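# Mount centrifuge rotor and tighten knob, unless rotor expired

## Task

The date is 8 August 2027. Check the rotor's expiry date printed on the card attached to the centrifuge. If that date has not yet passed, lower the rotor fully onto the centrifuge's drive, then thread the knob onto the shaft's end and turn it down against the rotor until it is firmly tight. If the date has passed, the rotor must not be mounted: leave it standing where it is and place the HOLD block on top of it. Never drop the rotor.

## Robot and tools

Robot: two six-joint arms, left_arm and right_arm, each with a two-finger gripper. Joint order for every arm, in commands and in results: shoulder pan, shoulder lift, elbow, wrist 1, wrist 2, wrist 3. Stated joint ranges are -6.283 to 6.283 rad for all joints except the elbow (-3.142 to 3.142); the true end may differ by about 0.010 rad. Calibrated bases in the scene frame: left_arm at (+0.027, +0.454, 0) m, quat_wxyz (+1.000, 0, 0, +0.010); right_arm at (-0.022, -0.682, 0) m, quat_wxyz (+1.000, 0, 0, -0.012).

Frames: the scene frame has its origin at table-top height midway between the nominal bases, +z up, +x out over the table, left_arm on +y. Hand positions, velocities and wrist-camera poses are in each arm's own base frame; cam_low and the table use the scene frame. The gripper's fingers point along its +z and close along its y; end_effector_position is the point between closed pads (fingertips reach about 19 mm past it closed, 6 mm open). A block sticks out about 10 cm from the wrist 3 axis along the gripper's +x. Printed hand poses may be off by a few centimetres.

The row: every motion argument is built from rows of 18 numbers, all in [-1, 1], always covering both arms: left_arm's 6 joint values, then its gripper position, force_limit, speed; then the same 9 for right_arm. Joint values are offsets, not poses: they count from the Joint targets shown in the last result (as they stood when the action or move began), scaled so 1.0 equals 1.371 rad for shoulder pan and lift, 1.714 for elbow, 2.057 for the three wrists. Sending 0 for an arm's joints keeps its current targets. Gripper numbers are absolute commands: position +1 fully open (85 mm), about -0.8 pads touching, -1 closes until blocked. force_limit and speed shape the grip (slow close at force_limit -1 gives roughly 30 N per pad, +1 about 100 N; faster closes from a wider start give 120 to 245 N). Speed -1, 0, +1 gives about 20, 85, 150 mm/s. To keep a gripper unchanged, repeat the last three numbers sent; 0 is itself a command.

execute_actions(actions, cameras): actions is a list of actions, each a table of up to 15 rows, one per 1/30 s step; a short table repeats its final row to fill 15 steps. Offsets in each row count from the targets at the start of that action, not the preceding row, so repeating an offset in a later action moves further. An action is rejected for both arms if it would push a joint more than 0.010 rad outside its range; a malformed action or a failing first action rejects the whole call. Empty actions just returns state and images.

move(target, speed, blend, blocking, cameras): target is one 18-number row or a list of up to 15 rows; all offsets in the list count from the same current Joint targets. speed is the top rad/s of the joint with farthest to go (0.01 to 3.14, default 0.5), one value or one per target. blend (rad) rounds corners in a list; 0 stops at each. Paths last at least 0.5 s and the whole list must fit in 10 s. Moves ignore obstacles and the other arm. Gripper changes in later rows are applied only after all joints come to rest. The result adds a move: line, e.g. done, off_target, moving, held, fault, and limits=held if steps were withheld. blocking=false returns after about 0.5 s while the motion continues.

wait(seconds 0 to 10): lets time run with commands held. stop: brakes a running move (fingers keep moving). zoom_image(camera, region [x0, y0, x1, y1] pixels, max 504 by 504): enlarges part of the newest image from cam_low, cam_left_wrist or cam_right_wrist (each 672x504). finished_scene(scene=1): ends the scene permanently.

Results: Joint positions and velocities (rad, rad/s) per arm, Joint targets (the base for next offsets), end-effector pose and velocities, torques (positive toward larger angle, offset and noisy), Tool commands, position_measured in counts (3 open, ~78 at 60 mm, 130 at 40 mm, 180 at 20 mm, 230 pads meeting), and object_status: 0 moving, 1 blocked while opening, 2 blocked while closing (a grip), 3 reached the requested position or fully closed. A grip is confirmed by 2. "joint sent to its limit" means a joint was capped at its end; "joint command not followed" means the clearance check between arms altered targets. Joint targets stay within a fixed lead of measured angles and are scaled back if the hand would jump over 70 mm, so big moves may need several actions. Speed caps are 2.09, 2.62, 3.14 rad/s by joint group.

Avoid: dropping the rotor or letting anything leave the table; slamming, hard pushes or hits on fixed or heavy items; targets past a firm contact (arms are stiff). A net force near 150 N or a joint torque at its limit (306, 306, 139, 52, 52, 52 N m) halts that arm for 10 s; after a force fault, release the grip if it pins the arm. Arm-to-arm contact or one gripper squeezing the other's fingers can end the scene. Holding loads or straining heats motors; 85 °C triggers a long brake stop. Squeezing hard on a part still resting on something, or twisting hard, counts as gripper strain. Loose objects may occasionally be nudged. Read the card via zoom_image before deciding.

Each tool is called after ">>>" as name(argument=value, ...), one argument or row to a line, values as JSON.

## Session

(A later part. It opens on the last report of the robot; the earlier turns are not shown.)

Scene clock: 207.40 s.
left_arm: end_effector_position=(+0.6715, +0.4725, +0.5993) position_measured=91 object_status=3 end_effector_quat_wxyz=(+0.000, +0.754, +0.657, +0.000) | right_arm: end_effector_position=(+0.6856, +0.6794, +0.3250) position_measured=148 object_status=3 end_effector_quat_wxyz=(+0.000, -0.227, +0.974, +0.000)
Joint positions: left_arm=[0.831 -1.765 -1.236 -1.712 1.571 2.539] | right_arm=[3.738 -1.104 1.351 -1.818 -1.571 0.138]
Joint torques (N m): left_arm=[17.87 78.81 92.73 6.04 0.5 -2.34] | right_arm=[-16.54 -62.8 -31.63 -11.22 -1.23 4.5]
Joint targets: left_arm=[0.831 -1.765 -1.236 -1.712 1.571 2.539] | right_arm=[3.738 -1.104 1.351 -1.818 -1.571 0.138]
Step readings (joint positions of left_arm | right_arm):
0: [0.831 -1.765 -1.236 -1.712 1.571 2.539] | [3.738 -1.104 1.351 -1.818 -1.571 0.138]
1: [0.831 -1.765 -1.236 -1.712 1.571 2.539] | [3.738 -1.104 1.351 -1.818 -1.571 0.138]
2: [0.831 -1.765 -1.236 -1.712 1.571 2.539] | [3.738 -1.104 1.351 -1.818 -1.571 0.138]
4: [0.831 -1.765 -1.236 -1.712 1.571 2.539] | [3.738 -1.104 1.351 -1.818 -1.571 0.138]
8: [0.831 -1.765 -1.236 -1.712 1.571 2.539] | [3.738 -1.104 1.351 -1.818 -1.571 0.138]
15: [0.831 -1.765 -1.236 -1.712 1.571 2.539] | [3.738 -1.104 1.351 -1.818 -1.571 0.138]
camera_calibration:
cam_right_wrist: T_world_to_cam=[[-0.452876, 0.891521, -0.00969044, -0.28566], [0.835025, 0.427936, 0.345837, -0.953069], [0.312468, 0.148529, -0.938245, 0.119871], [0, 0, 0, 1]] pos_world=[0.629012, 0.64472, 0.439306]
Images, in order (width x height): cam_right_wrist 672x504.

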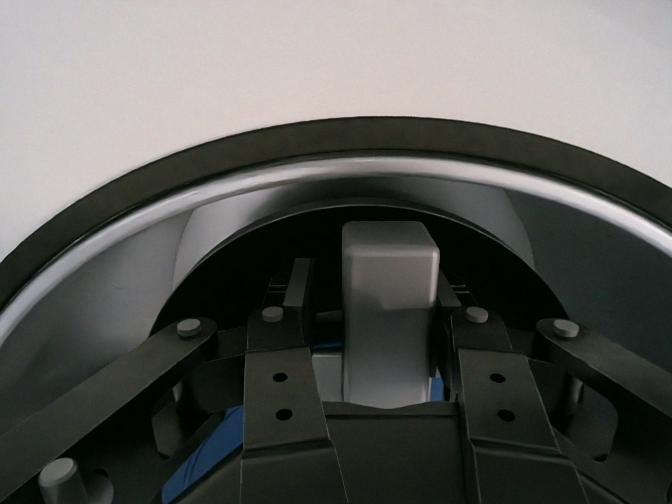

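>>> execute_actions(
  actions=[
    [[0,0,0,0,0,0,0.3,0.1,-0.6,-0.000385,0,0,0,0,0,-0.15,-1,-0.8]],
  ],
  cameras=["cam_right_wrist"],
)

>>> execute_actions(
  actions=[
    [[0,0,0,0,0,0,0.3,0.1,-0.6,-0.000385,0,0,0,0,0,-0.15,-1,-0.8]],
  ],
  cameras=["cam_right_wrist"],
)

>>> execute_actions(
  actions=[
    [[0,0,0,0,0,0,0.3,0.1,-0.6,-0.000385,0,0,0,0,0,-0.15,-1,-0.8]],
  ],
  cameras=["cam_low", "cam_right_wrist"],
)

Scene clock: 208.40 s.
left_arm: end_effector_position=(+0.6715, +0.4725, +0.5993) position_measured=91 object_status=3 end_effector_quat_wxyz=(+0.000, +0.754, +0.657, +0.000) | right_arm: end_effector_position=(+0.6859, +0.6790, +0.3250) position_measured=148 object_status=3 end_effector_quat_wxyz=(+0.000, -0.227, +0.974, +0.000)
Joint positions: left_arm=[0.831 -1.765 -1.236 -1.712 1.571 2.539] | right_arm=[3.737 -1.104 1.351 -1.818 -1.571 0.138]
Joint torques (N m): left_arm=[17.05 78.43 93.46 5.83 0.44 -2.48] | right_arm=[-15.1 -63.12 -31.6 -11.3 -1.03 4.47]
Joint targets: left_arm=[0.831 -1.765 -1.236 -1.712 1.571 2.539] | right_arm=[3.737 -1.104 1.351 -1.818 -1.571 0.138]
Step readings (joint positions of left_arm | right_arm):
0: [0.831 -1.765 -1.236 -1.712 1.571 2.539] | [3.738 -1.104 1.351 -1.818 -1.571 0.138]
1: [0.831 -1.765 -1.236 -1.712 1.571 2.539] | [3.738 -1.104 1.351 -1.818 -1.571 0.138]
2: [0.831 -1.765 -1.236 -1.712 1.571 2.539] | [3.738 -1.104 1.351 -1.818 -1.571 0.138]
4: [0.831 -1.765 -1.236 -1.712 1.571 2.539] | [3.737 -1.104 1.351 -1.818 -1.571 0.138]
8: [0.831 -1.765 -1.236 -1.712 1.571 2.539] | [3.737 -1.104 1.351 -1.818 -1.571 0.138]
15: [0.831 -1.765 -1.236 -1.712 1.571 2.539] | [3.737 -1.104 1.351 -1.818 -1.571 0.138]
camera_calibration:
cam_right_wrist: T_world_to_cam=[[-0.452432, 0.891746, -0.00973985, -0.285661], [0.835229, 0.427535, 0.345841, -0.953063], [0.312567, 0.148335, -0.938242, 0.119883], [0, 0, 0, 1]] pos_world=[0.629312, 0.644422, 0.439306]
Images, in order (width x height): cam_right_wrist 672x504.

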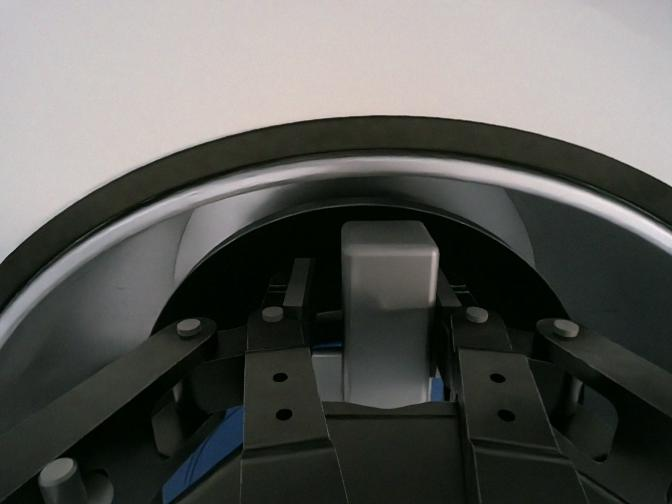

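Scene clock: 209.10 s.
left_arm: end_effector_position=(+0.6715, +0.4725, +0.5993) position_measured=91 object_status=3 end_effector_quat_wxyz=(+0.000, +0.754, +0.657, +0.000) | right_arm: end_effector_position=(+0.6863, +0.6786, +0.3250) position_measured=148 object_status=3 end_effector_quat_wxyz=(+0.000, -0.226, +0.974, +0.000)
Joint positions: left_arm=[0.831 -1.765 -1.236 -1.712 1.571 2.539] | right_arm=[3.737 -1.104 1.351 -1.818 -1.571 0.138]
Joint torques (N m): left_arm=[18.99 79.63 93.74 5.89 0 -2.07] | right_arm=[-15.34 -63.24 -31.98 -11.11 -1.15 4.36]
Joint targets: left_arm=[0.831 -1.765 -1.236 -1.712 1.571 2.539] | right_arm=[3.737 -1.104 1.351 -1.818 -1.571 0.138]
Step readings (joint positions of left_arm | right_arm):
0: [0.831 -1.765 -1.236 -1.712 1.571 2.539] | [3.737 -1.104 1.351 -1.818 -1.571 0.138]
1: [0.831 -1.765 -1.236 -1.712 1.571 2.539] | [3.737 -1.104 1.351 -1.818 -1.571 0.138]
2: [0.831 -1.765 -1.236 -1.712 1.571 2.539] | [3.737 -1.104 1.351 -1.818 -1.571 0.138]
4: [0.831 -1.765 -1.236 -1.712 1.571 2.539] | [3.737 -1.104 1.351 -1.818 -1.571 0.138]
8: [0.831 -1.765 -1.236 -1.712 1.571 2.539] | [3.737 -1.104 1.351 -1.818 -1.571 0.138]
15: [0.831 -1.765 -1.236 -1.712 1.571 2.539] | [3.737 -1.104 1.351 -1.818 -1.571 0.138]
camera_calibration:
cam_right_wrist: T_world_to_cam=[[-0.451942, 0.891995, -0.00967388, -0.285623], [0.835459, 0.427049, 0.345887, -0.953079], [0.31266, 0.148239, -0.938226, 0.119813], [0, 0, 0, 1]] pos_world=[0.629713, 0.644024, 0.439306]
Images, in order (width x height): cam_right_wrist 672x504.

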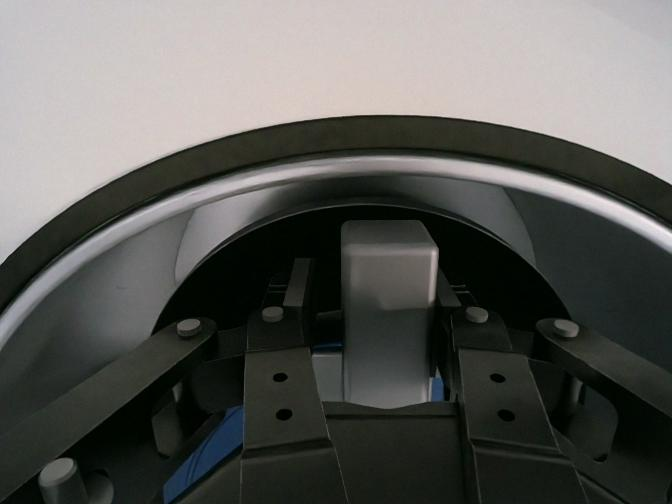

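Scene clock: 209.80 s.
left_arm: end_effector_position=(+0.6715, +0.4725, +0.5993) position_measured=91 object_status=3 end_effector_quat_wxyz=(+0.000, +0.754, +0.657, +0.000) | right_arm: end_effector_position=(+0.6866, +0.6783, +0.3250) position_measured=148 object_status=3 end_effector_quat_wxyz=(+0.000, -0.226, +0.974, +0.000)
Joint positions: left_arm=[0.831 -1.765 -1.236 -1.712 1.571 2.539] | right_arm=[3.736 -1.104 1.351 -1.818 -1.571 0.138]
Joint torques (N m): left_arm=[18.6 78.99 91.9 5.92 0.62 -2.37] | right_arm=[-14.69 -64.11 -31.78 -11.24 -1.12 4.58]
Joint targets: left_arm=[0.831 -1.765 -1.236 -1.712 1.571 2.539] | right_arm=[3.736 -1.104 1.351 -1.818 -1.571 0.138]
Step readings (joint positions of left_arm | right_arm):
0: [0.831 -1.765 -1.236 -1.712 1.571 2.539] | [3.737 -1.104 1.351 -1.818 -1.571 0.138]
1: [0.831 -1.765 -1.236 -1.712 1.571 2.539] | [3.737 -1.104 1.351 -1.818 -1.571 0.138]
2: [0.831 -1.765 -1.236 -1.712 1.571 2.539] | [3.736 -1.104 1.351 -1.818 -1.571 0.138]
4: [0.831 -1.765 -1.236 -1.712 1.571 2.539] | [3.736 -1.104 1.351 -1.818 -1.571 0.138]
8: [0.831 -1.765 -1.236 -1.712 1.571 2.539] | [3.736 -1.104 1.351 -1.818 -1.571 0.138]
15: [0.831 -1.765 -1.236 -1.712 1.571 2.539] | [3.736 -1.104 1.351 -1.818 -1.571 0.138]
camera_calibration:
cam_right_wrist: T_world_to_cam=[[-0.451498, 0.892219, -0.00972325, -0.285624], [0.835662, 0.426648, 0.345891, -0.953074], [0.312759, 0.148044, -0.938224, 0.119825], [0, 0, 0, 1]] pos_world=[0.630013, 0.643726, 0.439306]
Images, in order (width x height): cam_low 672x504, cam_right_wrist 672x504.

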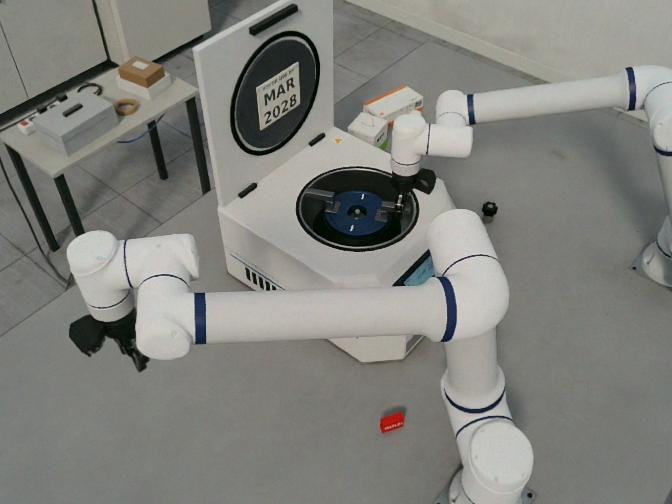

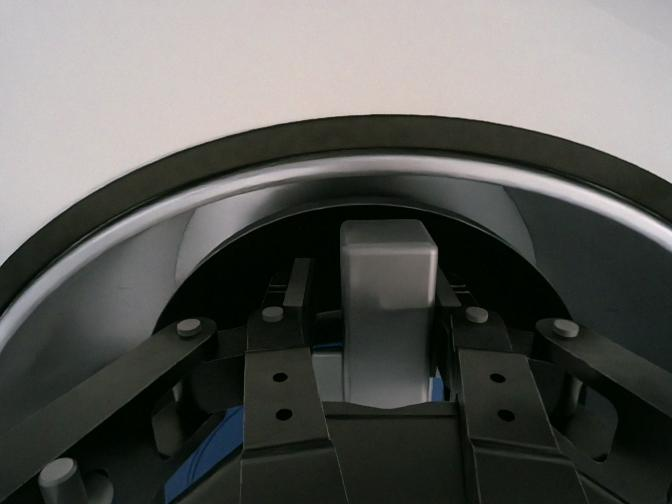

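>>> execute_actions(
  actions=[
    [[0,0,0,0,0,0,0.3,0.1,-0.6,-0.0005,0,0,0,0,0,-0.15,-1,-0.8]],
  ],
  cameras=["cam_right_wrist"],
)

>>> execute_actions(
  actions=[
    [[0,0,0,0,0,0,0.3,0.1,-0.6,-0.0005,0,0,0,0,0,-0.15,-1,-0.8]],
  ],
  cameras=["cam_right_wrist"],
)

>>> execute_actions(
  actions=[
    [[0,0,0,0,0,0,0.3,0.1,-0.6,-0.0005,0,0,0,0,0,-0.15,-1,-0.8]],
  ],
  cameras=["cam_low", "cam_right_wrist"],
)

Scene clock: 210.90 s.
left_arm: end_effector_position=(+0.6715, +0.4725, +0.5993) position_measured=91 object_status=3 end_effector_quat_wxyz=(+0.000, +0.754, +0.657, +0.000) | right_arm: end_effector_position=(+0.6871, +0.6778, +0.3250) position_measured=148 object_status=3 end_effector_quat_wxyz=(+0.000, -0.226, +0.974, +0.000)
Joint positions: left_arm=[0.831 -1.765 -1.236 -1.712 1.571 2.539] | right_arm=[3.735 -1.104 1.351 -1.818 -1.571 0.138]
Joint torques (N m): left_arm=[19.67 80.53 92.55 5.93 0.23 -2.24] | right_arm=[-15.34 -62.94 -31.95 -11.34 -1.06 4.65]
Joint targets: left_arm=[0.831 -1.765 -1.236 -1.712 1.571 2.539] | right_arm=[3.735 -1.104 1.351 -1.818 -1.571 0.138]
Step readings (joint positions of left_arm | right_arm):
0: [0.831 -1.765 -1.236 -1.712 1.571 2.539] | [3.736 -1.104 1.351 -1.818 -1.571 0.138]
1: [0.831 -1.765 -1.236 -1.712 1.571 2.539] | [3.736 -1.104 1.351 -1.818 -1.571 0.138]
2: [0.831 -1.765 -1.236 -1.712 1.571 2.539] | [3.736 -1.104 1.351 -1.818 -1.571 0.138]
4: [0.831 -1.765 -1.236 -1.712 1.571 2.539] | [3.736 -1.104 1.351 -1.818 -1.571 0.138]
8: [0.831 -1.765 -1.236 -1.712 1.571 2.539] | [3.735 -1.104 1.351 -1.818 -1.571 0.138]
15: [0.831 -1.765 -1.236 -1.712 1.571 2.539] | [3.735 -1.104 1.351 -1.818 -1.571 0.138]
camera_calibration:
cam_right_wrist: T_world_to_cam=[[-0.450868, 0.892538, -0.00969288, -0.285704], [0.835965, 0.426047, 0.345899, -0.953047], [0.312857, 0.147852, -0.938222, 0.119819], [0, 0, 0, 1]] pos_world=[0.630413, 0.643329, 0.439306]
Images, in order (width x height): cam_right_wrist 672x504.

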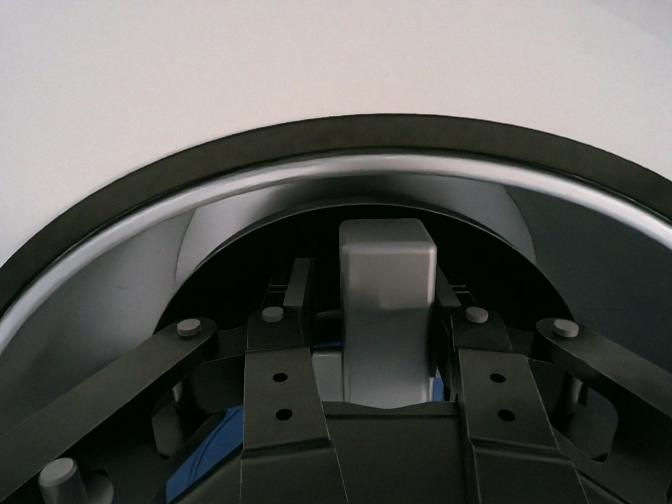

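Scene clock: 211.60 s.
left_arm: end_effector_position=(+0.6715, +0.4725, +0.5993) position_measured=91 object_status=3 end_effector_quat_wxyz=(+0.000, +0.754, +0.657, +0.000) | right_arm: end_effector_position=(+0.6876, +0.6773, +0.3250) position_measured=148 object_status=3 end_effector_quat_wxyz=(+0.000, -0.225, +0.974, +0.000)
Joint positions: left_arm=[0.831 -1.765 -1.236 -1.712 1.571 2.539] | right_arm=[3.735 -1.104 1.351 -1.818 -1.571 0.138]
Joint torques (N m): left_arm=[21.11 76.87 93.4 6.04 0.26 -2.4] | right_arm=[-15.21 -63.91 -31.78 -11.27 -1.07 4.5]
Joint targets: left_arm=[0.831 -1.765 -1.236 -1.712 1.571 2.539] | right_arm=[3.735 -1.104 1.351 -1.818 -1.571 0.138]
Step readings (joint positions of left_arm | right_arm):
0: [0.831 -1.765 -1.236 -1.712 1.571 2.539] | [3.735 -1.104 1.351 -1.818 -1.571 0.138]
1: [0.831 -1.765 -1.236 -1.712 1.571 2.539] | [3.735 -1.104 1.351 -1.818 -1.571 0.138]
2: [0.831 -1.765 -1.236 -1.712 1.571 2.539] | [3.735 -1.104 1.351 -1.818 -1.571 0.138]
4: [0.831 -1.765 -1.236 -1.712 1.571 2.539] | [3.735 -1.104 1.351 -1.818 -1.571 0.138]
8: [0.831 -1.765 -1.236 -1.712 1.571 2.539] | [3.735 -1.104 1.351 -1.818 -1.571 0.138]
15: [0.831 -1.765 -1.236 -1.712 1.571 2.539] | [3.735 -1.104 1.351 -1.818 -1.571 0.138]
camera_calibration:
cam_right_wrist: T_world_to_cam=[[-0.450208, 0.89287, -0.00974591, -0.285641], [0.836282, 0.425451, 0.345867, -0.953057], [0.312961, 0.147562, -0.938233, 0.119863], [0, 0, 0, 1]] pos_world=[0.630914, 0.642832, 0.439306]
Images, in order (width x height): cam_right_wrist 672x504.

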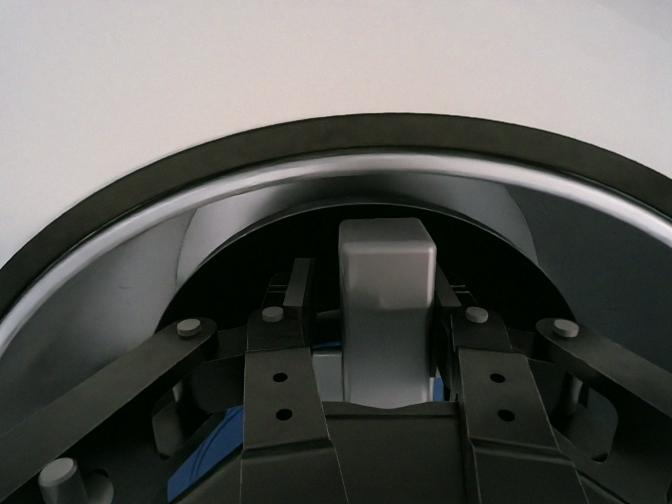

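Scene clock: 212.30 s.
left_arm: end_effector_position=(+0.6715, +0.4725, +0.5993) position_measured=91 object_status=3 end_effector_quat_wxyz=(+0.000, +0.754, +0.657, +0.000) | right_arm: end_effector_position=(+0.6880, +0.6769, +0.3250) position_measured=148 object_status=3 end_effector_quat_wxyz=(+0.000, -0.225, +0.974, +0.000)
Joint positions: left_arm=[0.831 -1.765 -1.236 -1.712 1.571 2.539] | right_arm=[3.734 -1.104 1.351 -1.818 -1.571 0.138]
Joint torques (N m): left_arm=[18.68 77.23 92.89 6.23 0.5 -2.58] | right_arm=[-15.06 -64.18 -32.26 -11.18 -1.14 4.56]
Joint targets: left_arm=[0.831 -1.765 -1.236 -1.712 1.571 2.539] | right_arm=[3.734 -1.104 1.351 -1.818 -1.571 0.138]
Step readings (joint positions of left_arm | right_arm):
0: [0.831 -1.765 -1.236 -1.712 1.571 2.539] | [3.735 -1.104 1.351 -1.818 -1.571 0.138]
1: [0.831 -1.765 -1.236 -1.712 1.571 2.539] | [3.735 -1.104 1.351 -1.818 -1.571 0.138]
2: [0.831 -1.765 -1.236 -1.712 1.571 2.539] | [3.734 -1.104 1.351 -1.818 -1.571 0.138]
4: [0.831 -1.765 -1.236 -1.712 1.571 2.539] | [3.734 -1.104 1.351 -1.818 -1.571 0.138]
8: [0.831 -1.765 -1.236 -1.712 1.571 2.539] | [3.734 -1.104 1.351 -1.818 -1.571 0.138]
15: [0.831 -1.765 -1.236 -1.712 1.571 2.539] | [3.734 -1.104 1.351 -1.818 -1.571 0.138]
camera_calibration:
cam_right_wrist: T_world_to_cam=[[-0.449653, 0.89315, -0.00974764, -0.285636], [0.836544, 0.424929, 0.345874, -0.953056], [0.313059, 0.147369, -0.93823, 0.119857], [0, 0, 0, 1]] pos_world=[0.631314, 0.642434, 0.439306]
Images, in order (width x height): cam_low 672x504, cam_right_wrist 672x504.

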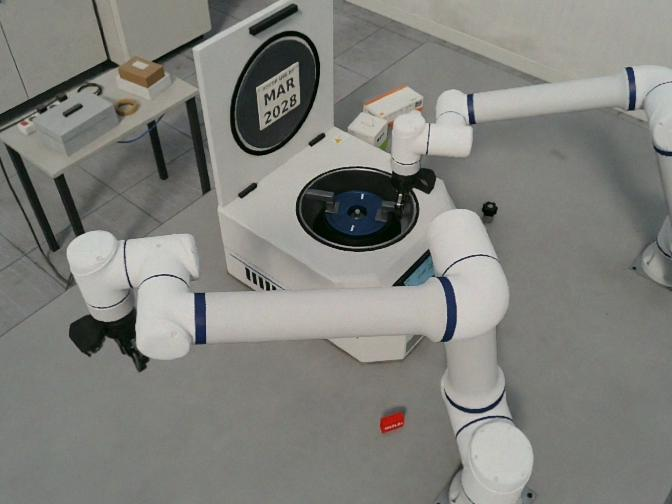

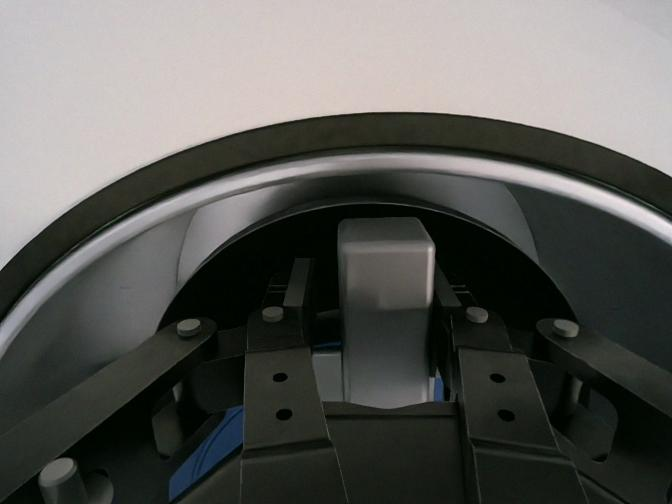

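>>> move(
  target=[
    [0,0,0,0,0,0,0.3,0.1,-0.6,0.00308,0,0,0,0,0,-0.15,-1,-0.8],
    [0,0,0,0,0,0,0.3,0.1,-0.6,0.00308,-0.021615,-0.093422,0.092251,0,0,-0.15,-1,-0.8],
    [0,0,0,0,0,0,0.3,0.1,-0.6,-0.007234,0.186037,-0.418636,0.224834,0,-0.767137,-0.15,-1,-0.8],
  ],
  speed=[0.03, 0.25, 0.8],
  blend=[0, 0.05, 0],
  cameras=["cam_low", "cam_right_wrist"],
)

Scene clock: 217.67 s.
left_arm: end_effector_position=(+0.6715, +0.4725, +0.5993) position_measured=91 object_status=3 end_effector_quat_wxyz=(+0.000, +0.754, +0.657, +0.000) | right_arm: end_effector_position=(+0.8064, +0.7436, +0.4991) position_measured=148 object_status=3 end_effector_quat_wxyz=(+0.000, +0.847, -0.531, +0.000)
Joint positions: left_arm=[0.831 -1.765 -1.236 -1.712 1.571 2.539] | right_arm=[3.724 -0.849 0.633 -1.356 -1.571 -1.44]
Joint torques (N m): left_arm=[18.98 78.52 93.07 6.07 0.46 -2.24] | right_arm=[-15.55 -78.14 -49.14 -1.15 -1.23 -4.97]
Joint targets: left_arm=[0.831 -1.765 -1.236 -1.712 1.571 2.539] | right_arm=[3.724 -0.849 0.633 -1.356 -1.571 -1.440]
move: done
camera_calibration:
cam_right_wrist: T_world_to_cam=[[-0.894386, -0.447184, -0.00998157, 1.06504], [-0.422835, 0.837987, 0.344946, -0.431718], [-0.14589, 0.312735, -0.93857, 0.483564], [0, 0, 0, 1]] pos_world=[0.840556, 0.686814, 0.613409]
Images, in order (width x height): cam_low 672x504, cam_right_wrist 672x504.

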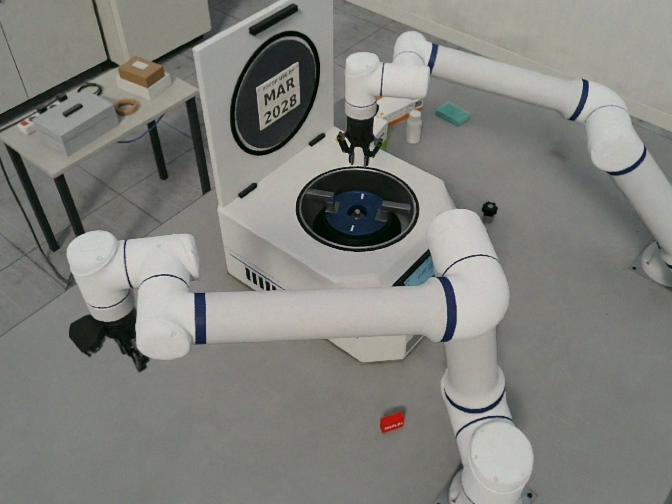

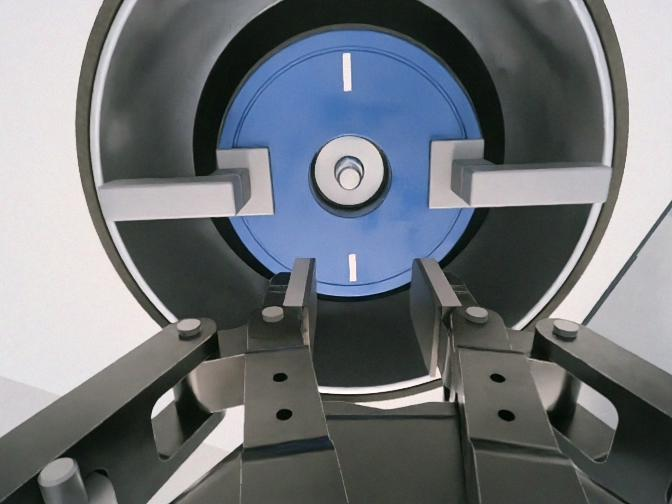

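>>> zoom_image(
  camera="cam_right_wrist",
  region=[280, 110, 420, 235],
)

>>> zoom_image(
  camera="cam_right_wrist",
  region=[310, 140, 390, 210],
)

Scaled by 3.600.

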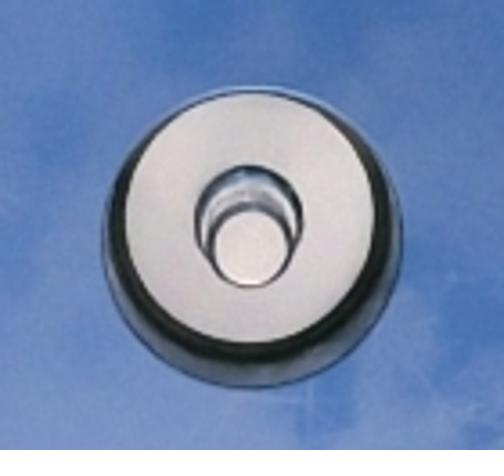

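Scaled by 6.300.

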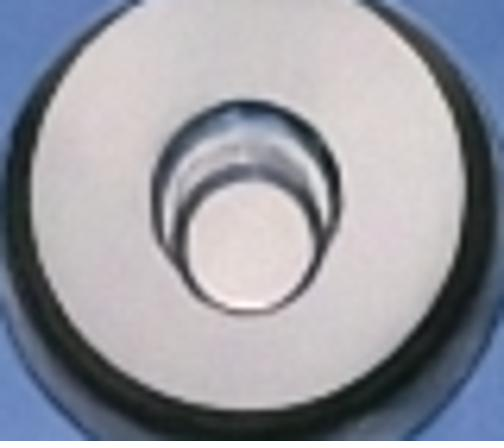

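>>> zoom_image(
  camera="cam_right_wrist",
  region=[326, 150, 372, 196],
)

Scaled by 10.957.

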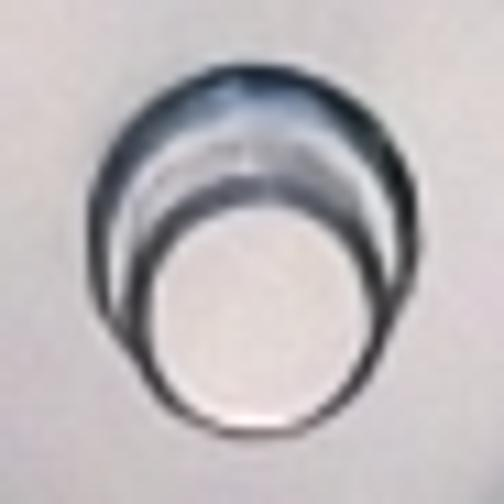

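>>> move(
  target=[
    [0,0,0,0,0,0,0.3,0.1,-0.6,0.010314,-0.207652,0.325213,-0.132584,0,0.767137,-0.15,-1,-0.8],
    [0,0,0,0,0,0,0.3,0.1,-0.6,0.010314,-0.186037,0.418636,-0.224834,0,0.767137,-0.15,-1,-0.8],
    [0,0,0,0,0,0,0.3,0.1,-0.6,0.012583,-0.186037,0.418636,-0.224834,0,0.767137,-0.15,-1,-0.8],
  ],
  speed=[0.8, 0.25, 0.03],
  blend=[0.05, 0, 0],
  cameras=["cam_low", "cam_right_wrist"],
)

Scene clock: 226.73 s.
left_arm: end_effector_position=(+0.6715, +0.4725, +0.5993) position_measured=91 object_status=3 end_effector_quat_wxyz=(+0.000, +0.754, +0.657, +0.000) | right_arm: end_effector_position=(+0.6832, +0.6818, +0.3250) position_measured=148 object_status=3 end_effector_quat_wxyz=(+0.000, -0.228, +0.974, +0.000)
Joint positions: left_arm=[0.831 -1.765 -1.236 -1.712 1.571 2.539] | right_arm=[3.741 -1.104 1.351 -1.818 -1.571 0.138]
Joint torques (N m): left_arm=[20.2 78.92 92.5 5.82 0.4 -2.68] | right_arm=[6.01 -62.09 -31.51 -11.35 -1.15 4.52]
Joint targets: left_arm=[0.831 -1.765 -1.236 -1.712 1.571 2.539] | right_arm=[3.741 -1.104 1.351 -1.818 -1.571 0.138]
move: done
camera_calibration:
cam_right_wrist: T_world_to_cam=[[-0.455976, 0.889939, -0.00972696, -0.285669], [0.833523, 0.43085, 0.345844, -0.953028], [0.311971, 0.149589, -0.938242, 0.11989], [0, 0, 0, 1]] pos_world=[0.62671, 0.646906, 0.439306]
Images, in order (width x height): cam_low 672x504, cam_right_wrist 672x504.

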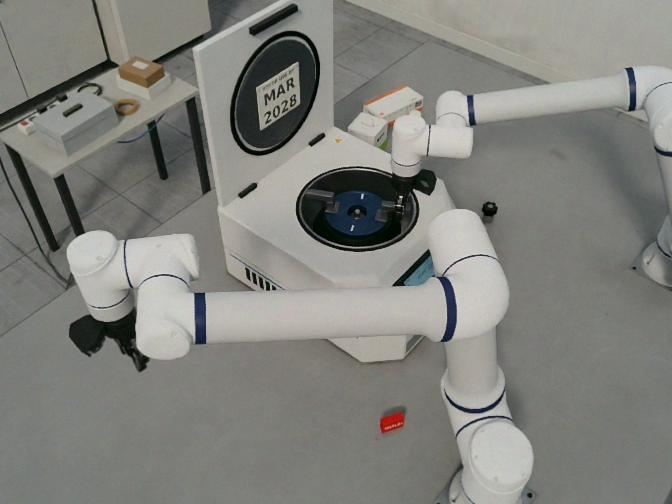

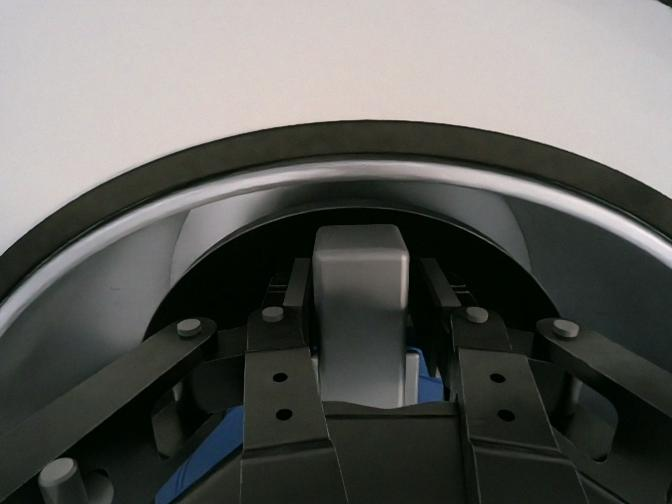

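>>> execute_actions(
  actions=[
    [[0,0,0,0,0,0,0.3,0.1,-0.6,0.0005,0,0,0,0,0,-0.15,-1,-0.8]],
    [[0,0,0,0,0,0,0.3,0.1,-0.6,0.0005,0,0,0,0,0,-0.15,-1,-0.8]],
  ],
  cameras=["cam_right_wrist"],
)

>>> execute_actions(
  actions=[
    [[0,0,0,0,0,0,0.3,0.1,-0.6,0.0005,0,0,0,0,0,-0.15,-1,-0.8]],
    [[0,0,0,0,0,0,0.3,0.1,-0.6,0.0005,0,0,0,0,0,-0.15,-1,-0.8]],
  ],
  cameras=["cam_right_wrist"],
)

>>> execute_actions(
  actions=[
    [[0,0,0,0,0,0,0.3,0.1,-0.6,0.0005,0,0,0,0,0,-0.15,-1,-0.8]],
  ],
  cameras=["cam_right_wrist"],
)

Scene clock: 228.37 s.
left_arm: end_effector_position=(+0.6715, +0.4725, +0.5993) position_measured=91 object_status=3 end_effector_quat_wxyz=(+0.000, +0.754, +0.657, +0.000) | right_arm: end_effector_position=(+0.6821, +0.6828, +0.3250) position_measured=148 object_status=3 end_effector_quat_wxyz=(+0.000, -0.229, +0.973, +0.000)
Joint positions: left_arm=[0.831 -1.765 -1.236 -1.712 1.571 2.539] | right_arm=[3.743 -1.104 1.351 -1.818 -1.571 0.138]
Joint torques (N m): left_arm=[18.72 78.91 92.32 6.08 0.18 -2.4] | right_arm=[8.71 -63.86 -31.46 -11.31 -1.01 4.56]
Joint targets: left_arm=[0.831 -1.765 -1.236 -1.712 1.571 2.539] | right_arm=[3.743 -1.104 1.351 -1.818 -1.571 0.138]
Step readings (joint positions of left_arm | right_arm):
0: [0.831 -1.765 -1.236 -1.712 1.571 2.539] | [3.741 -1.104 1.351 -1.818 -1.571 0.138]
1: [0.831 -1.765 -1.236 -1.712 1.571 2.539] | [3.741 -1.104 1.351 -1.818 -1.571 0.138]
2: [0.831 -1.765 -1.236 -1.712 1.571 2.539] | [3.741 -1.104 1.351 -1.818 -1.571 0.138]
4: [0.831 -1.765 -1.236 -1.712 1.571 2.539] | [3.742 -1.104 1.351 -1.818 -1.571 0.138]
8: [0.831 -1.765 -1.236 -1.712 1.571 2.539] | [3.742 -1.104 1.351 -1.818 -1.571 0.138]
15: [0.831 -1.765 -1.236 -1.712 1.571 2.539] | [3.742 -1.104 1.351 -1.818 -1.571 0.138]
16: [0.831 -1.765 -1.236 -1.712 1.571 2.539] | [3.742 -1.104 1.351 -1.818 -1.571 0.138]
17: [0.831 -1.765 -1.236 -1.712 1.571 2.539] | [3.742 -1.104 1.351 -1.818 -1.571 0.138]
19: [0.831 -1.765 -1.236 -1.712 1.571 2.539] | [3.742 -1.104 1.351 -1.818 -1.571 0.138]
23: [0.831 -1.765 -1.236 -1.712 1.571 2.539] | [3.743 -1.104 1.351 -1.818 -1.571 0.138]
30: [0.831 -1.765 -1.236 -1.712 1.571 2.539] | [3.743 -1.104 1.351 -1.818 -1.571 0.138]
camera_calibration:
cam_right_wrist: T_world_to_cam=[[-0.45741, 0.889202, -0.00976851, -0.285617], [0.832812, 0.432202, 0.345869, -0.953064], [0.311769, 0.150068, -0.938232, 0.119865], [0, 0, 0, 1]] pos_world=[0.62571, 0.6479, 0.439306]
Images, in order (width x height): cam_right_wrist 672x504.

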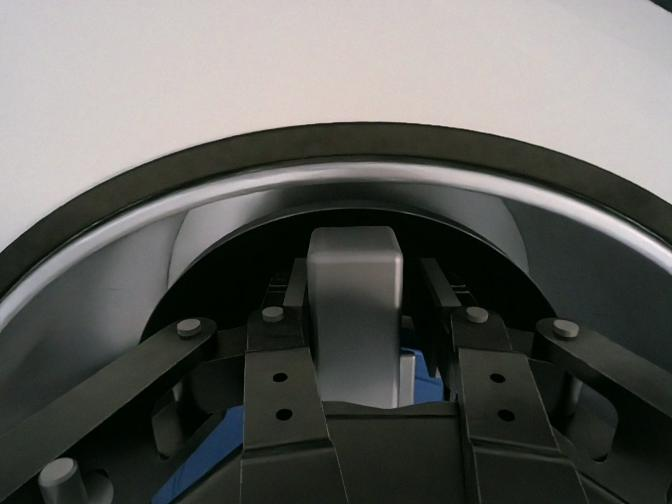

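Scene clock: 229.57 s.
left_arm: end_effector_position=(+0.6715, +0.4725, +0.5993) position_measured=91 object_status=3 end_effector_quat_wxyz=(+0.000, +0.754, +0.657, +0.000) | right_arm: end_effector_position=(+0.6812, +0.6838, +0.3250) position_measured=148 object_status=3 end_effector_quat_wxyz=(+0.000, -0.230, +0.973, +0.000)
Joint positions: left_arm=[0.831 -1.765 -1.236 -1.712 1.571 2.539] | right_arm=[3.744 -1.104 1.351 -1.818 -1.571 0.138]
Joint torques (N m): left_arm=[18.34 77.98 92.85 5.61 0.86 -1.86] | right_arm=[7.58 -65.11 -32.4 -10.19 -1.17 4.48]
Joint targets: left_arm=[0.831 -1.765 -1.236 -1.712 1.571 2.539] | right_arm=[3.744 -1.104 1.351 -1.818 -1.571 0.138]
Step readings (joint positions of left_arm | right_arm):
0: [0.831 -1.765 -1.236 -1.712 1.571 2.539] | [3.743 -1.104 1.351 -1.818 -1.571 0.138]
1: [0.831 -1.765 -1.236 -1.712 1.571 2.539] | [3.743 -1.104 1.351 -1.818 -1.571 0.138]
2: [0.831 -1.765 -1.236 -1.712 1.571 2.539] | [3.743 -1.104 1.351 -1.818 -1.571 0.138]
4: [0.831 -1.765 -1.236 -1.712 1.571 2.539] | [3.743 -1.104 1.351 -1.818 -1.571 0.138]
8: [0.831 -1.765 -1.236 -1.712 1.571 2.539] | [3.743 -1.104 1.351 -1.818 -1.571 0.138]
15: [0.831 -1.765 -1.236 -1.712 1.571 2.539] | [3.743 -1.104 1.351 -1.818 -1.571 0.138]
16: [0.831 -1.765 -1.236 -1.712 1.571 2.539] | [3.743 -1.104 1.351 -1.818 -1.571 0.138]
17: [0.831 -1.765 -1.236 -1.712 1.571 2.539] | [3.744 -1.104 1.351 -1.818 -1.571 0.138]
19: [0.831 -1.765 -1.236 -1.712 1.571 2.539] | [3.744 -1.104 1.351 -1.818 -1.571 0.138]
23: [0.831 -1.765 -1.236 -1.712 1.571 2.539] | [3.744 -1.104 1.351 -1.818 -1.571 0.138]
30: [0.831 -1.765 -1.236 -1.712 1.571 2.539] | [3.744 -1.104 1.351 -1.818 -1.571 0.138]
camera_calibration:
cam_right_wrist: T_world_to_cam=[[-0.458634, 0.888572, -0.00967145, -0.285693], [0.832248, 0.433327, 0.34582, -0.953057], [0.311477, 0.150556, -0.938251, 0.119886], [0, 0, 0, 1]] pos_world=[0.624809, 0.648794, 0.439306]
Images, in order (width x height): cam_right_wrist 672x504.

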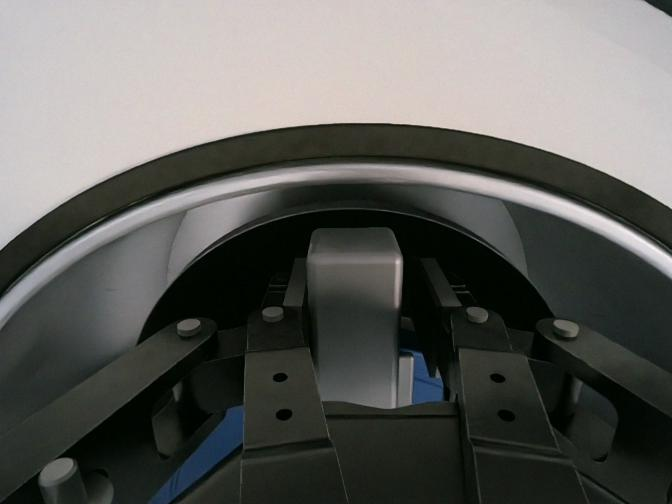

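Scene clock: 230.27 s.
left_arm: end_effector_position=(+0.6715, +0.4725, +0.5993) position_measured=91 object_status=3 end_effector_quat_wxyz=(+0.000, +0.754, +0.657, +0.000) | right_arm: end_effector_position=(+0.6807, +0.6842, +0.3250) position_measured=148 object_status=3 end_effector_quat_wxyz=(+0.000, -0.230, +0.973, +0.000)
Joint positions: left_arm=[0.831 -1.765 -1.236 -1.712 1.571 2.539] | right_arm=[3.745 -1.104 1.351 -1.818 -1.571 0.138]
Joint torques (N m): left_arm=[18.21 79 93.11 5.83 0.28 -2.13] | right_arm=[9.13 -65.91 -32.66 -9.39 -1.11 4.38]
Joint targets: left_arm=[0.831 -1.765 -1.236 -1.712 1.571 2.539] | right_arm=[3.745 -1.104 1.351 -1.818 -1.571 0.138]
Step readings (joint positions of left_arm | right_arm):
0: [0.831 -1.765 -1.236 -1.712 1.571 2.539] | [3.744 -1.104 1.351 -1.818 -1.571 0.138]
1: [0.831 -1.765 -1.236 -1.712 1.571 2.539] | [3.744 -1.104 1.351 -1.818 -1.571 0.138]
2: [0.831 -1.765 -1.236 -1.712 1.571 2.539] | [3.744 -1.104 1.351 -1.818 -1.571 0.138]
4: [0.831 -1.765 -1.236 -1.712 1.571 2.539] | [3.745 -1.104 1.351 -1.818 -1.571 0.138]
8: [0.831 -1.765 -1.236 -1.712 1.571 2.539] | [3.745 -1.104 1.351 -1.818 -1.571 0.138]
15: [0.831 -1.765 -1.236 -1.712 1.571 2.539] | [3.745 -1.104 1.351 -1.818 -1.571 0.138]
camera_calibration:
cam_right_wrist: T_world_to_cam=[[-0.459262, 0.888248, -0.00970179, -0.285614], [0.831939, 0.433925, 0.345814, -0.953088], [0.311379, 0.150748, -0.938253, 0.119889], [0, 0, 0, 1]] pos_world=[0.624409, 0.649191, 0.439306]
Images, in order (width x height): cam_right_wrist 672x504.

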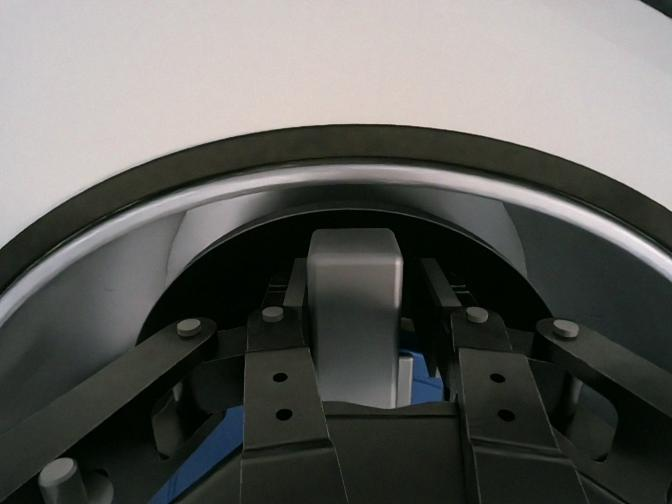

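>>> execute_actions(
  actions=[
    [[0,0,0,0,0,0,0.3,0.1,-0.6,0.0005,0,0,0,0,0,-0.15,-1,-0.8]],
    [[0,0,0,0,0,0,0.3,0.1,-0.6,0.0005,0,0,0,0,0,-0.15,-1,-0.8]],
  ],
  cameras=["cam_right_wrist"],
)

>>> execute_actions(
  actions=[
    [[0,0,0,0,0,0,0.3,0.1,-0.6,0.0005,0,0,0,0,0,-0.15,-1,-0.8]],
  ],
  cameras=[],
)

>>> execute_actions(
  actions=[
    [[0,0,0,0,0,0,0.3,0.1,-0.6,0.0005,0,0,0,0,0,-0.15,-1,-0.8]],
  ],
  cameras=["cam_right_wrist"],
)

>>> execute_actions(
  actions=[
    [[0,0,0,0,0,0,0.3,0.1,-0.6,0.0005,0,0,0,0,0,-0.15,-1,-0.8]],
  ],
  cameras=[],
)

>>> execute_actions(
  actions=[
    [[0,0,0,0,0,0,0.3,0.1,-0.6,0.0005,0,0,0,0,0,-0.15,-1,-0.8]],
  ],
  cameras=["cam_right_wrist"],
)

Scene clock: 231.83 s.
left_arm: end_effector_position=(+0.6715, +0.4725, +0.5993) position_measured=91 object_status=3 end_effector_quat_wxyz=(+0.000, +0.754, +0.657, +0.000) | right_arm: end_effector_position=(+0.6798, +0.6852, +0.3250) position_measured=148 object_status=3 end_effector_quat_wxyz=(+0.000, -0.231, +0.973, +0.000)
Joint positions: left_arm=[0.831 -1.765 -1.236 -1.712 1.571 2.539] | right_arm=[3.746 -1.104 1.351 -1.818 -1.571 0.138]
Joint torques (N m): left_arm=[20.61 80.56 91.92 5.75 0.74 -2.5] | right_arm=[7.74 -67.7 -32.88 -8.14 -1.03 4.49]
Joint targets: left_arm=[0.831 -1.765 -1.236 -1.712 1.571 2.539] | right_arm=[3.746 -1.104 1.351 -1.818 -1.571 0.138]
Step readings (joint positions of left_arm | right_arm):
0: [0.831 -1.765 -1.236 -1.712 1.571 2.539] | [3.745 -1.104 1.351 -1.818 -1.571 0.138]
1: [0.831 -1.765 -1.236 -1.712 1.571 2.539] | [3.745 -1.104 1.351 -1.818 -1.571 0.138]
2: [0.831 -1.765 -1.236 -1.712 1.571 2.539] | [3.745 -1.104 1.351 -1.818 -1.571 0.138]
4: [0.831 -1.765 -1.236 -1.712 1.571 2.539] | [3.745 -1.104 1.351 -1.818 -1.571 0.138]
8: [0.831 -1.765 -1.236 -1.712 1.571 2.539] | [3.745 -1.104 1.351 -1.818 -1.571 0.138]
15: [0.831 -1.765 -1.236 -1.712 1.571 2.539] | [3.745 -1.104 1.351 -1.818 -1.571 0.138]
16: [0.831 -1.765 -1.236 -1.712 1.571 2.539] | [3.745 -1.104 1.351 -1.818 -1.571 0.138]
17: [0.831 -1.765 -1.236 -1.712 1.571 2.539] | [3.746 -1.104 1.351 -1.818 -1.571 0.138]
19: [0.831 -1.765 -1.236 -1.712 1.571 2.539] | [3.746 -1.104 1.351 -1.818 -1.571 0.138]
23: [0.831 -1.765 -1.236 -1.712 1.571 2.539] | [3.746 -1.104 1.351 -1.818 -1.571 0.138]
30: [0.831 -1.765 -1.236 -1.712 1.571 2.539] | [3.746 -1.104 1.351 -1.818 -1.571 0.138]
camera_calibration:
cam_right_wrist: T_world_to_cam=[[-0.460442, 0.887636, -0.00973057, -0.285676], [0.83136, 0.435041, 0.345804, -0.953087], [0.311181, 0.151133, -0.938256, 0.119908], [0, 0, 0, 1]] pos_world=[0.623508, 0.650086, 0.439306]
Images, in order (width x height): cam_right_wrist 672x504.

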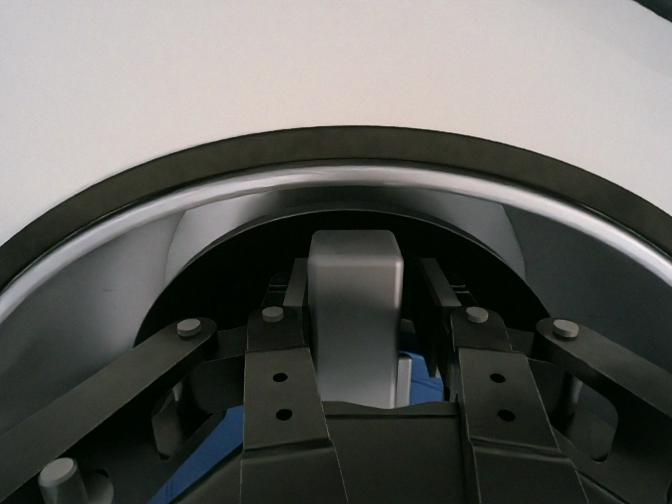

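Scene clock: 232.53 s.
left_arm: end_effector_position=(+0.6715, +0.4725, +0.5993) position_measured=91 object_status=3 end_effector_quat_wxyz=(+0.000, +0.754, +0.657, +0.000) | right_arm: end_effector_position=(+0.6793, +0.6856, +0.3250) position_measured=148 object_status=3 end_effector_quat_wxyz=(+0.000, -0.231, +0.973, +0.000)
Joint positions: left_arm=[0.831 -1.765 -1.236 -1.712 1.571 2.539] | right_arm=[3.747 -1.104 1.351 -1.818 -1.571 0.138]
Joint torques (N m): left_arm=[20.93 78.54 94.09 5.67 0.7 -2.62] | right_arm=[8.7 -68.04 -33.55 -7.63 -1.05 4.4]
Joint targets: left_arm=[0.831 -1.765 -1.236 -1.712 1.571 2.539] | right_arm=[3.747 -1.104 1.351 -1.818 -1.571 0.138]
Step readings (joint positions of left_arm | right_arm):
0: [0.831 -1.765 -1.236 -1.712 1.571 2.539] | [3.746 -1.104 1.351 -1.818 -1.571 0.138]
1: [0.831 -1.765 -1.236 -1.712 1.571 2.539] | [3.746 -1.104 1.351 -1.818 -1.571 0.138]
2: [0.831 -1.765 -1.236 -1.712 1.571 2.539] | [3.746 -1.104 1.351 -1.818 -1.571 0.138]
4: [0.831 -1.765 -1.236 -1.712 1.571 2.539] | [3.747 -1.104 1.351 -1.818 -1.571 0.138]
8: [0.831 -1.765 -1.236 -1.712 1.571 2.539] | [3.747 -1.104 1.351 -1.818 -1.571 0.138]
15: [0.831 -1.765 -1.236 -1.712 1.571 2.539] | [3.747 -1.104 1.351 -1.818 -1.571 0.138]
No camera images: "cameras" was empty.

Scene clock: 233.23 s.
left_arm: end_effector_position=(+0.6715, +0.4725, +0.5993) position_measured=91 object_status=3 end_effector_quat_wxyz=(+0.000, +0.754, +0.657, +0.000) | right_arm: end_effector_position=(+0.6788, +0.6861, +0.3250) position_measured=148 object_status=3 end_effector_quat_wxyz=(+0.000, -0.232, +0.973, +0.000)
Joint positions: left_arm=[0.831 -1.765 -1.236 -1.712 1.571 2.539] | right_arm=[3.747 -1.104 1.351 -1.818 -1.571 0.138]
Joint torques (N m): left_arm=[17.03 76.69 92.8 5.93 0.34 -2.62] | right_arm=[8.52 -69.54 -33.52 -6.96 -0.97 4.4]
Joint targets: left_arm=[0.831 -1.765 -1.236 -1.712 1.571 2.539] | right_arm=[3.747 -1.104 1.351 -1.818 -1.571 0.138]
Step readings (joint positions of left_arm | right_arm):
0: [0.831 -1.765 -1.236 -1.712 1.571 2.539] | [3.747 -1.104 1.351 -1.818 -1.571 0.138]
1: [0.831 -1.765 -1.236 -1.712 1.571 2.539] | [3.747 -1.104 1.351 -1.818 -1.571 0.138]
2: [0.831 -1.765 -1.236 -1.712 1.571 2.539] | [3.747 -1.104 1.351 -1.818 -1.571 0.138]
4: [0.831 -1.765 -1.236 -1.712 1.571 2.539] | [3.747 -1.104 1.351 -1.818 -1.571 0.138]
8: [0.831 -1.765 -1.236 -1.712 1.571 2.539] | [3.747 -1.104 1.351 -1.818 -1.571 0.138]
15: [0.831 -1.765 -1.236 -1.712 1.571 2.539] | [3.747 -1.104 1.351 -1.818 -1.571 0.138]
camera_calibration:
cam_right_wrist: T_world_to_cam=[[-0.461687, 0.88699, -0.0096924, -0.285617], [0.830745, 0.43619, 0.345834, -0.953062], [0.310979, 0.151615, -0.938246, 0.119876], [0, 0, 0, 1]] pos_world=[0.622607, 0.650881, 0.439306]
Images, in order (width x height): cam_right_wrist 672x504.

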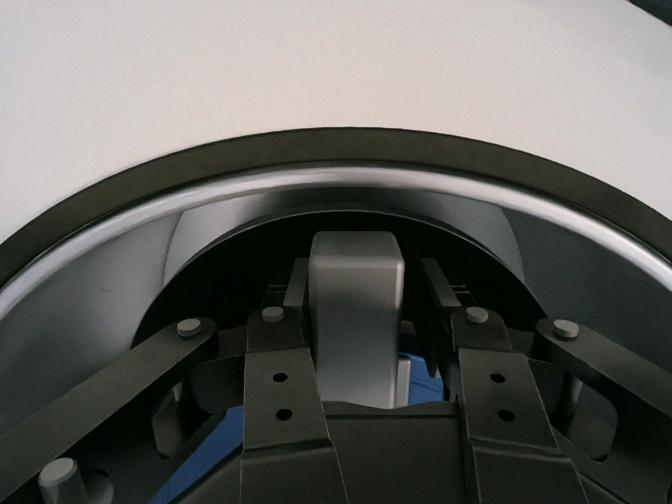

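Scene clock: 233.93 s.
left_arm: end_effector_position=(+0.6715, +0.4725, +0.5993) position_measured=91 object_status=3 end_effector_quat_wxyz=(+0.000, +0.754, +0.657, +0.000) | right_arm: end_effector_position=(+0.6784, +0.6866, +0.3250) position_measured=148 object_status=3 end_effector_quat_wxyz=(+0.000, -0.232, +0.973, +0.000)
Joint positions: left_arm=[0.831 -1.765 -1.236 -1.712 1.571 2.539] | right_arm=[3.748 -1.104 1.351 -1.818 -1.571 0.138]
Joint torques (N m): left_arm=[18.06 78.2 92.48 5.73 0.7 -2.56] | right_arm=[7.97 -70.18 -33.61 -6.31 -0.94 4.38]
Joint targets: left_arm=[0.831 -1.765 -1.236 -1.712 1.571 2.539] | right_arm=[3.748 -1.104 1.351 -1.818 -1.571 0.138]
Step readings (joint positions of left_arm | right_arm):
0: [0.831 -1.765 -1.236 -1.712 1.571 2.539] | [3.747 -1.104 1.351 -1.818 -1.571 0.138]
1: [0.831 -1.765 -1.236 -1.712 1.571 2.539] | [3.747 -1.104 1.351 -1.818 -1.571 0.138]
2: [0.831 -1.765 -1.236 -1.712 1.571 2.539] | [3.748 -1.104 1.351 -1.818 -1.571 0.138]
4: [0.831 -1.765 -1.236 -1.712 1.571 2.539] | [3.748 -1.104 1.351 -1.818 -1.571 0.138]
8: [0.831 -1.765 -1.236 -1.712 1.571 2.539] | [3.748 -1.104 1.351 -1.818 -1.571 0.138]
15: [0.831 -1.765 -1.236 -1.712 1.571 2.539] | [3.748 -1.104 1.351 -1.818 -1.571 0.138]
No camera images: "cameras" was empty.

Scene clock: 234.63 s.
left_arm: end_effector_position=(+0.6715, +0.4725, +0.5993) position_measured=91 object_status=3 end_effector_quat_wxyz=(+0.000, +0.754, +0.657, +0.000) | right_arm: end_effector_position=(+0.6779, +0.6870, +0.3250) position_measured=148 object_status=3 end_effector_quat_wxyz=(+0.000, -0.232, +0.973, +0.000)
Joint positions: left_arm=[0.831 -1.765 -1.236 -1.712 1.571 2.539] | right_arm=[3.749 -1.104 1.351 -1.818 -1.571 0.138]
Joint torques (N m): left_arm=[19.9 79.39 92.79 5.78 0.77 -2.35] | right_arm=[8.63 -70.36 -34.26 -5.69 -1.13 4.35]
Joint targets: left_arm=[0.831 -1.765 -1.236 -1.712 1.571 2.539] | right_arm=[3.749 -1.104 1.351 -1.818 -1.571 0.138]
Step readings (joint positions of left_arm | right_arm):
0: [0.831 -1.765 -1.236 -1.712 1.571 2.539] | [3.748 -1.104 1.351 -1.818 -1.571 0.138]
1: [0.831 -1.765 -1.236 -1.712 1.571 2.539] | [3.748 -1.104 1.351 -1.818 -1.571 0.138]
2: [0.831 -1.765 -1.236 -1.712 1.571 2.539] | [3.748 -1.104 1.351 -1.818 -1.571 0.138]
4: [0.831 -1.765 -1.236 -1.712 1.571 2.539] | [3.749 -1.104 1.351 -1.818 -1.571 0.138]
8: [0.831 -1.765 -1.236 -1.712 1.571 2.539] | [3.749 -1.104 1.351 -1.818 -1.571 0.138]
15: [0.831 -1.765 -1.236 -1.712 1.571 2.539] | [3.749 -1.104 1.351 -1.818 -1.571 0.138]
camera_calibration:
cam_right_wrist: T_world_to_cam=[[-0.462866, 0.886375, -0.00972125, -0.28568], [0.830162, 0.437304, 0.345825, -0.953065], [0.310782, 0.152, -0.938249, 0.119893], [0, 0, 0, 1]] pos_world=[0.621707, 0.651775, 0.439306]
Images, in order (width x height): cam_right_wrist 672x504.

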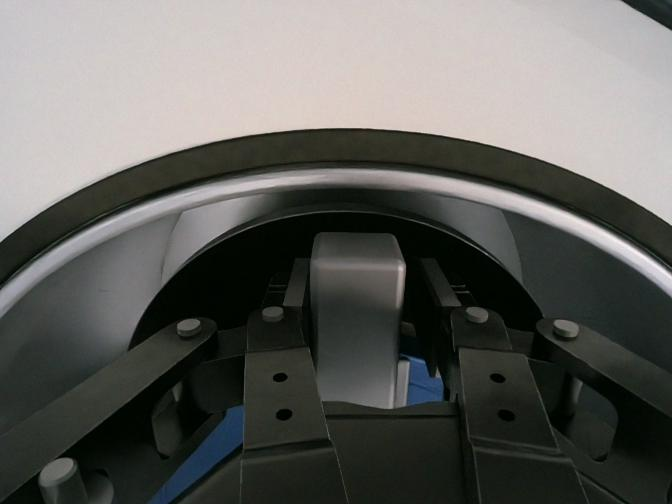

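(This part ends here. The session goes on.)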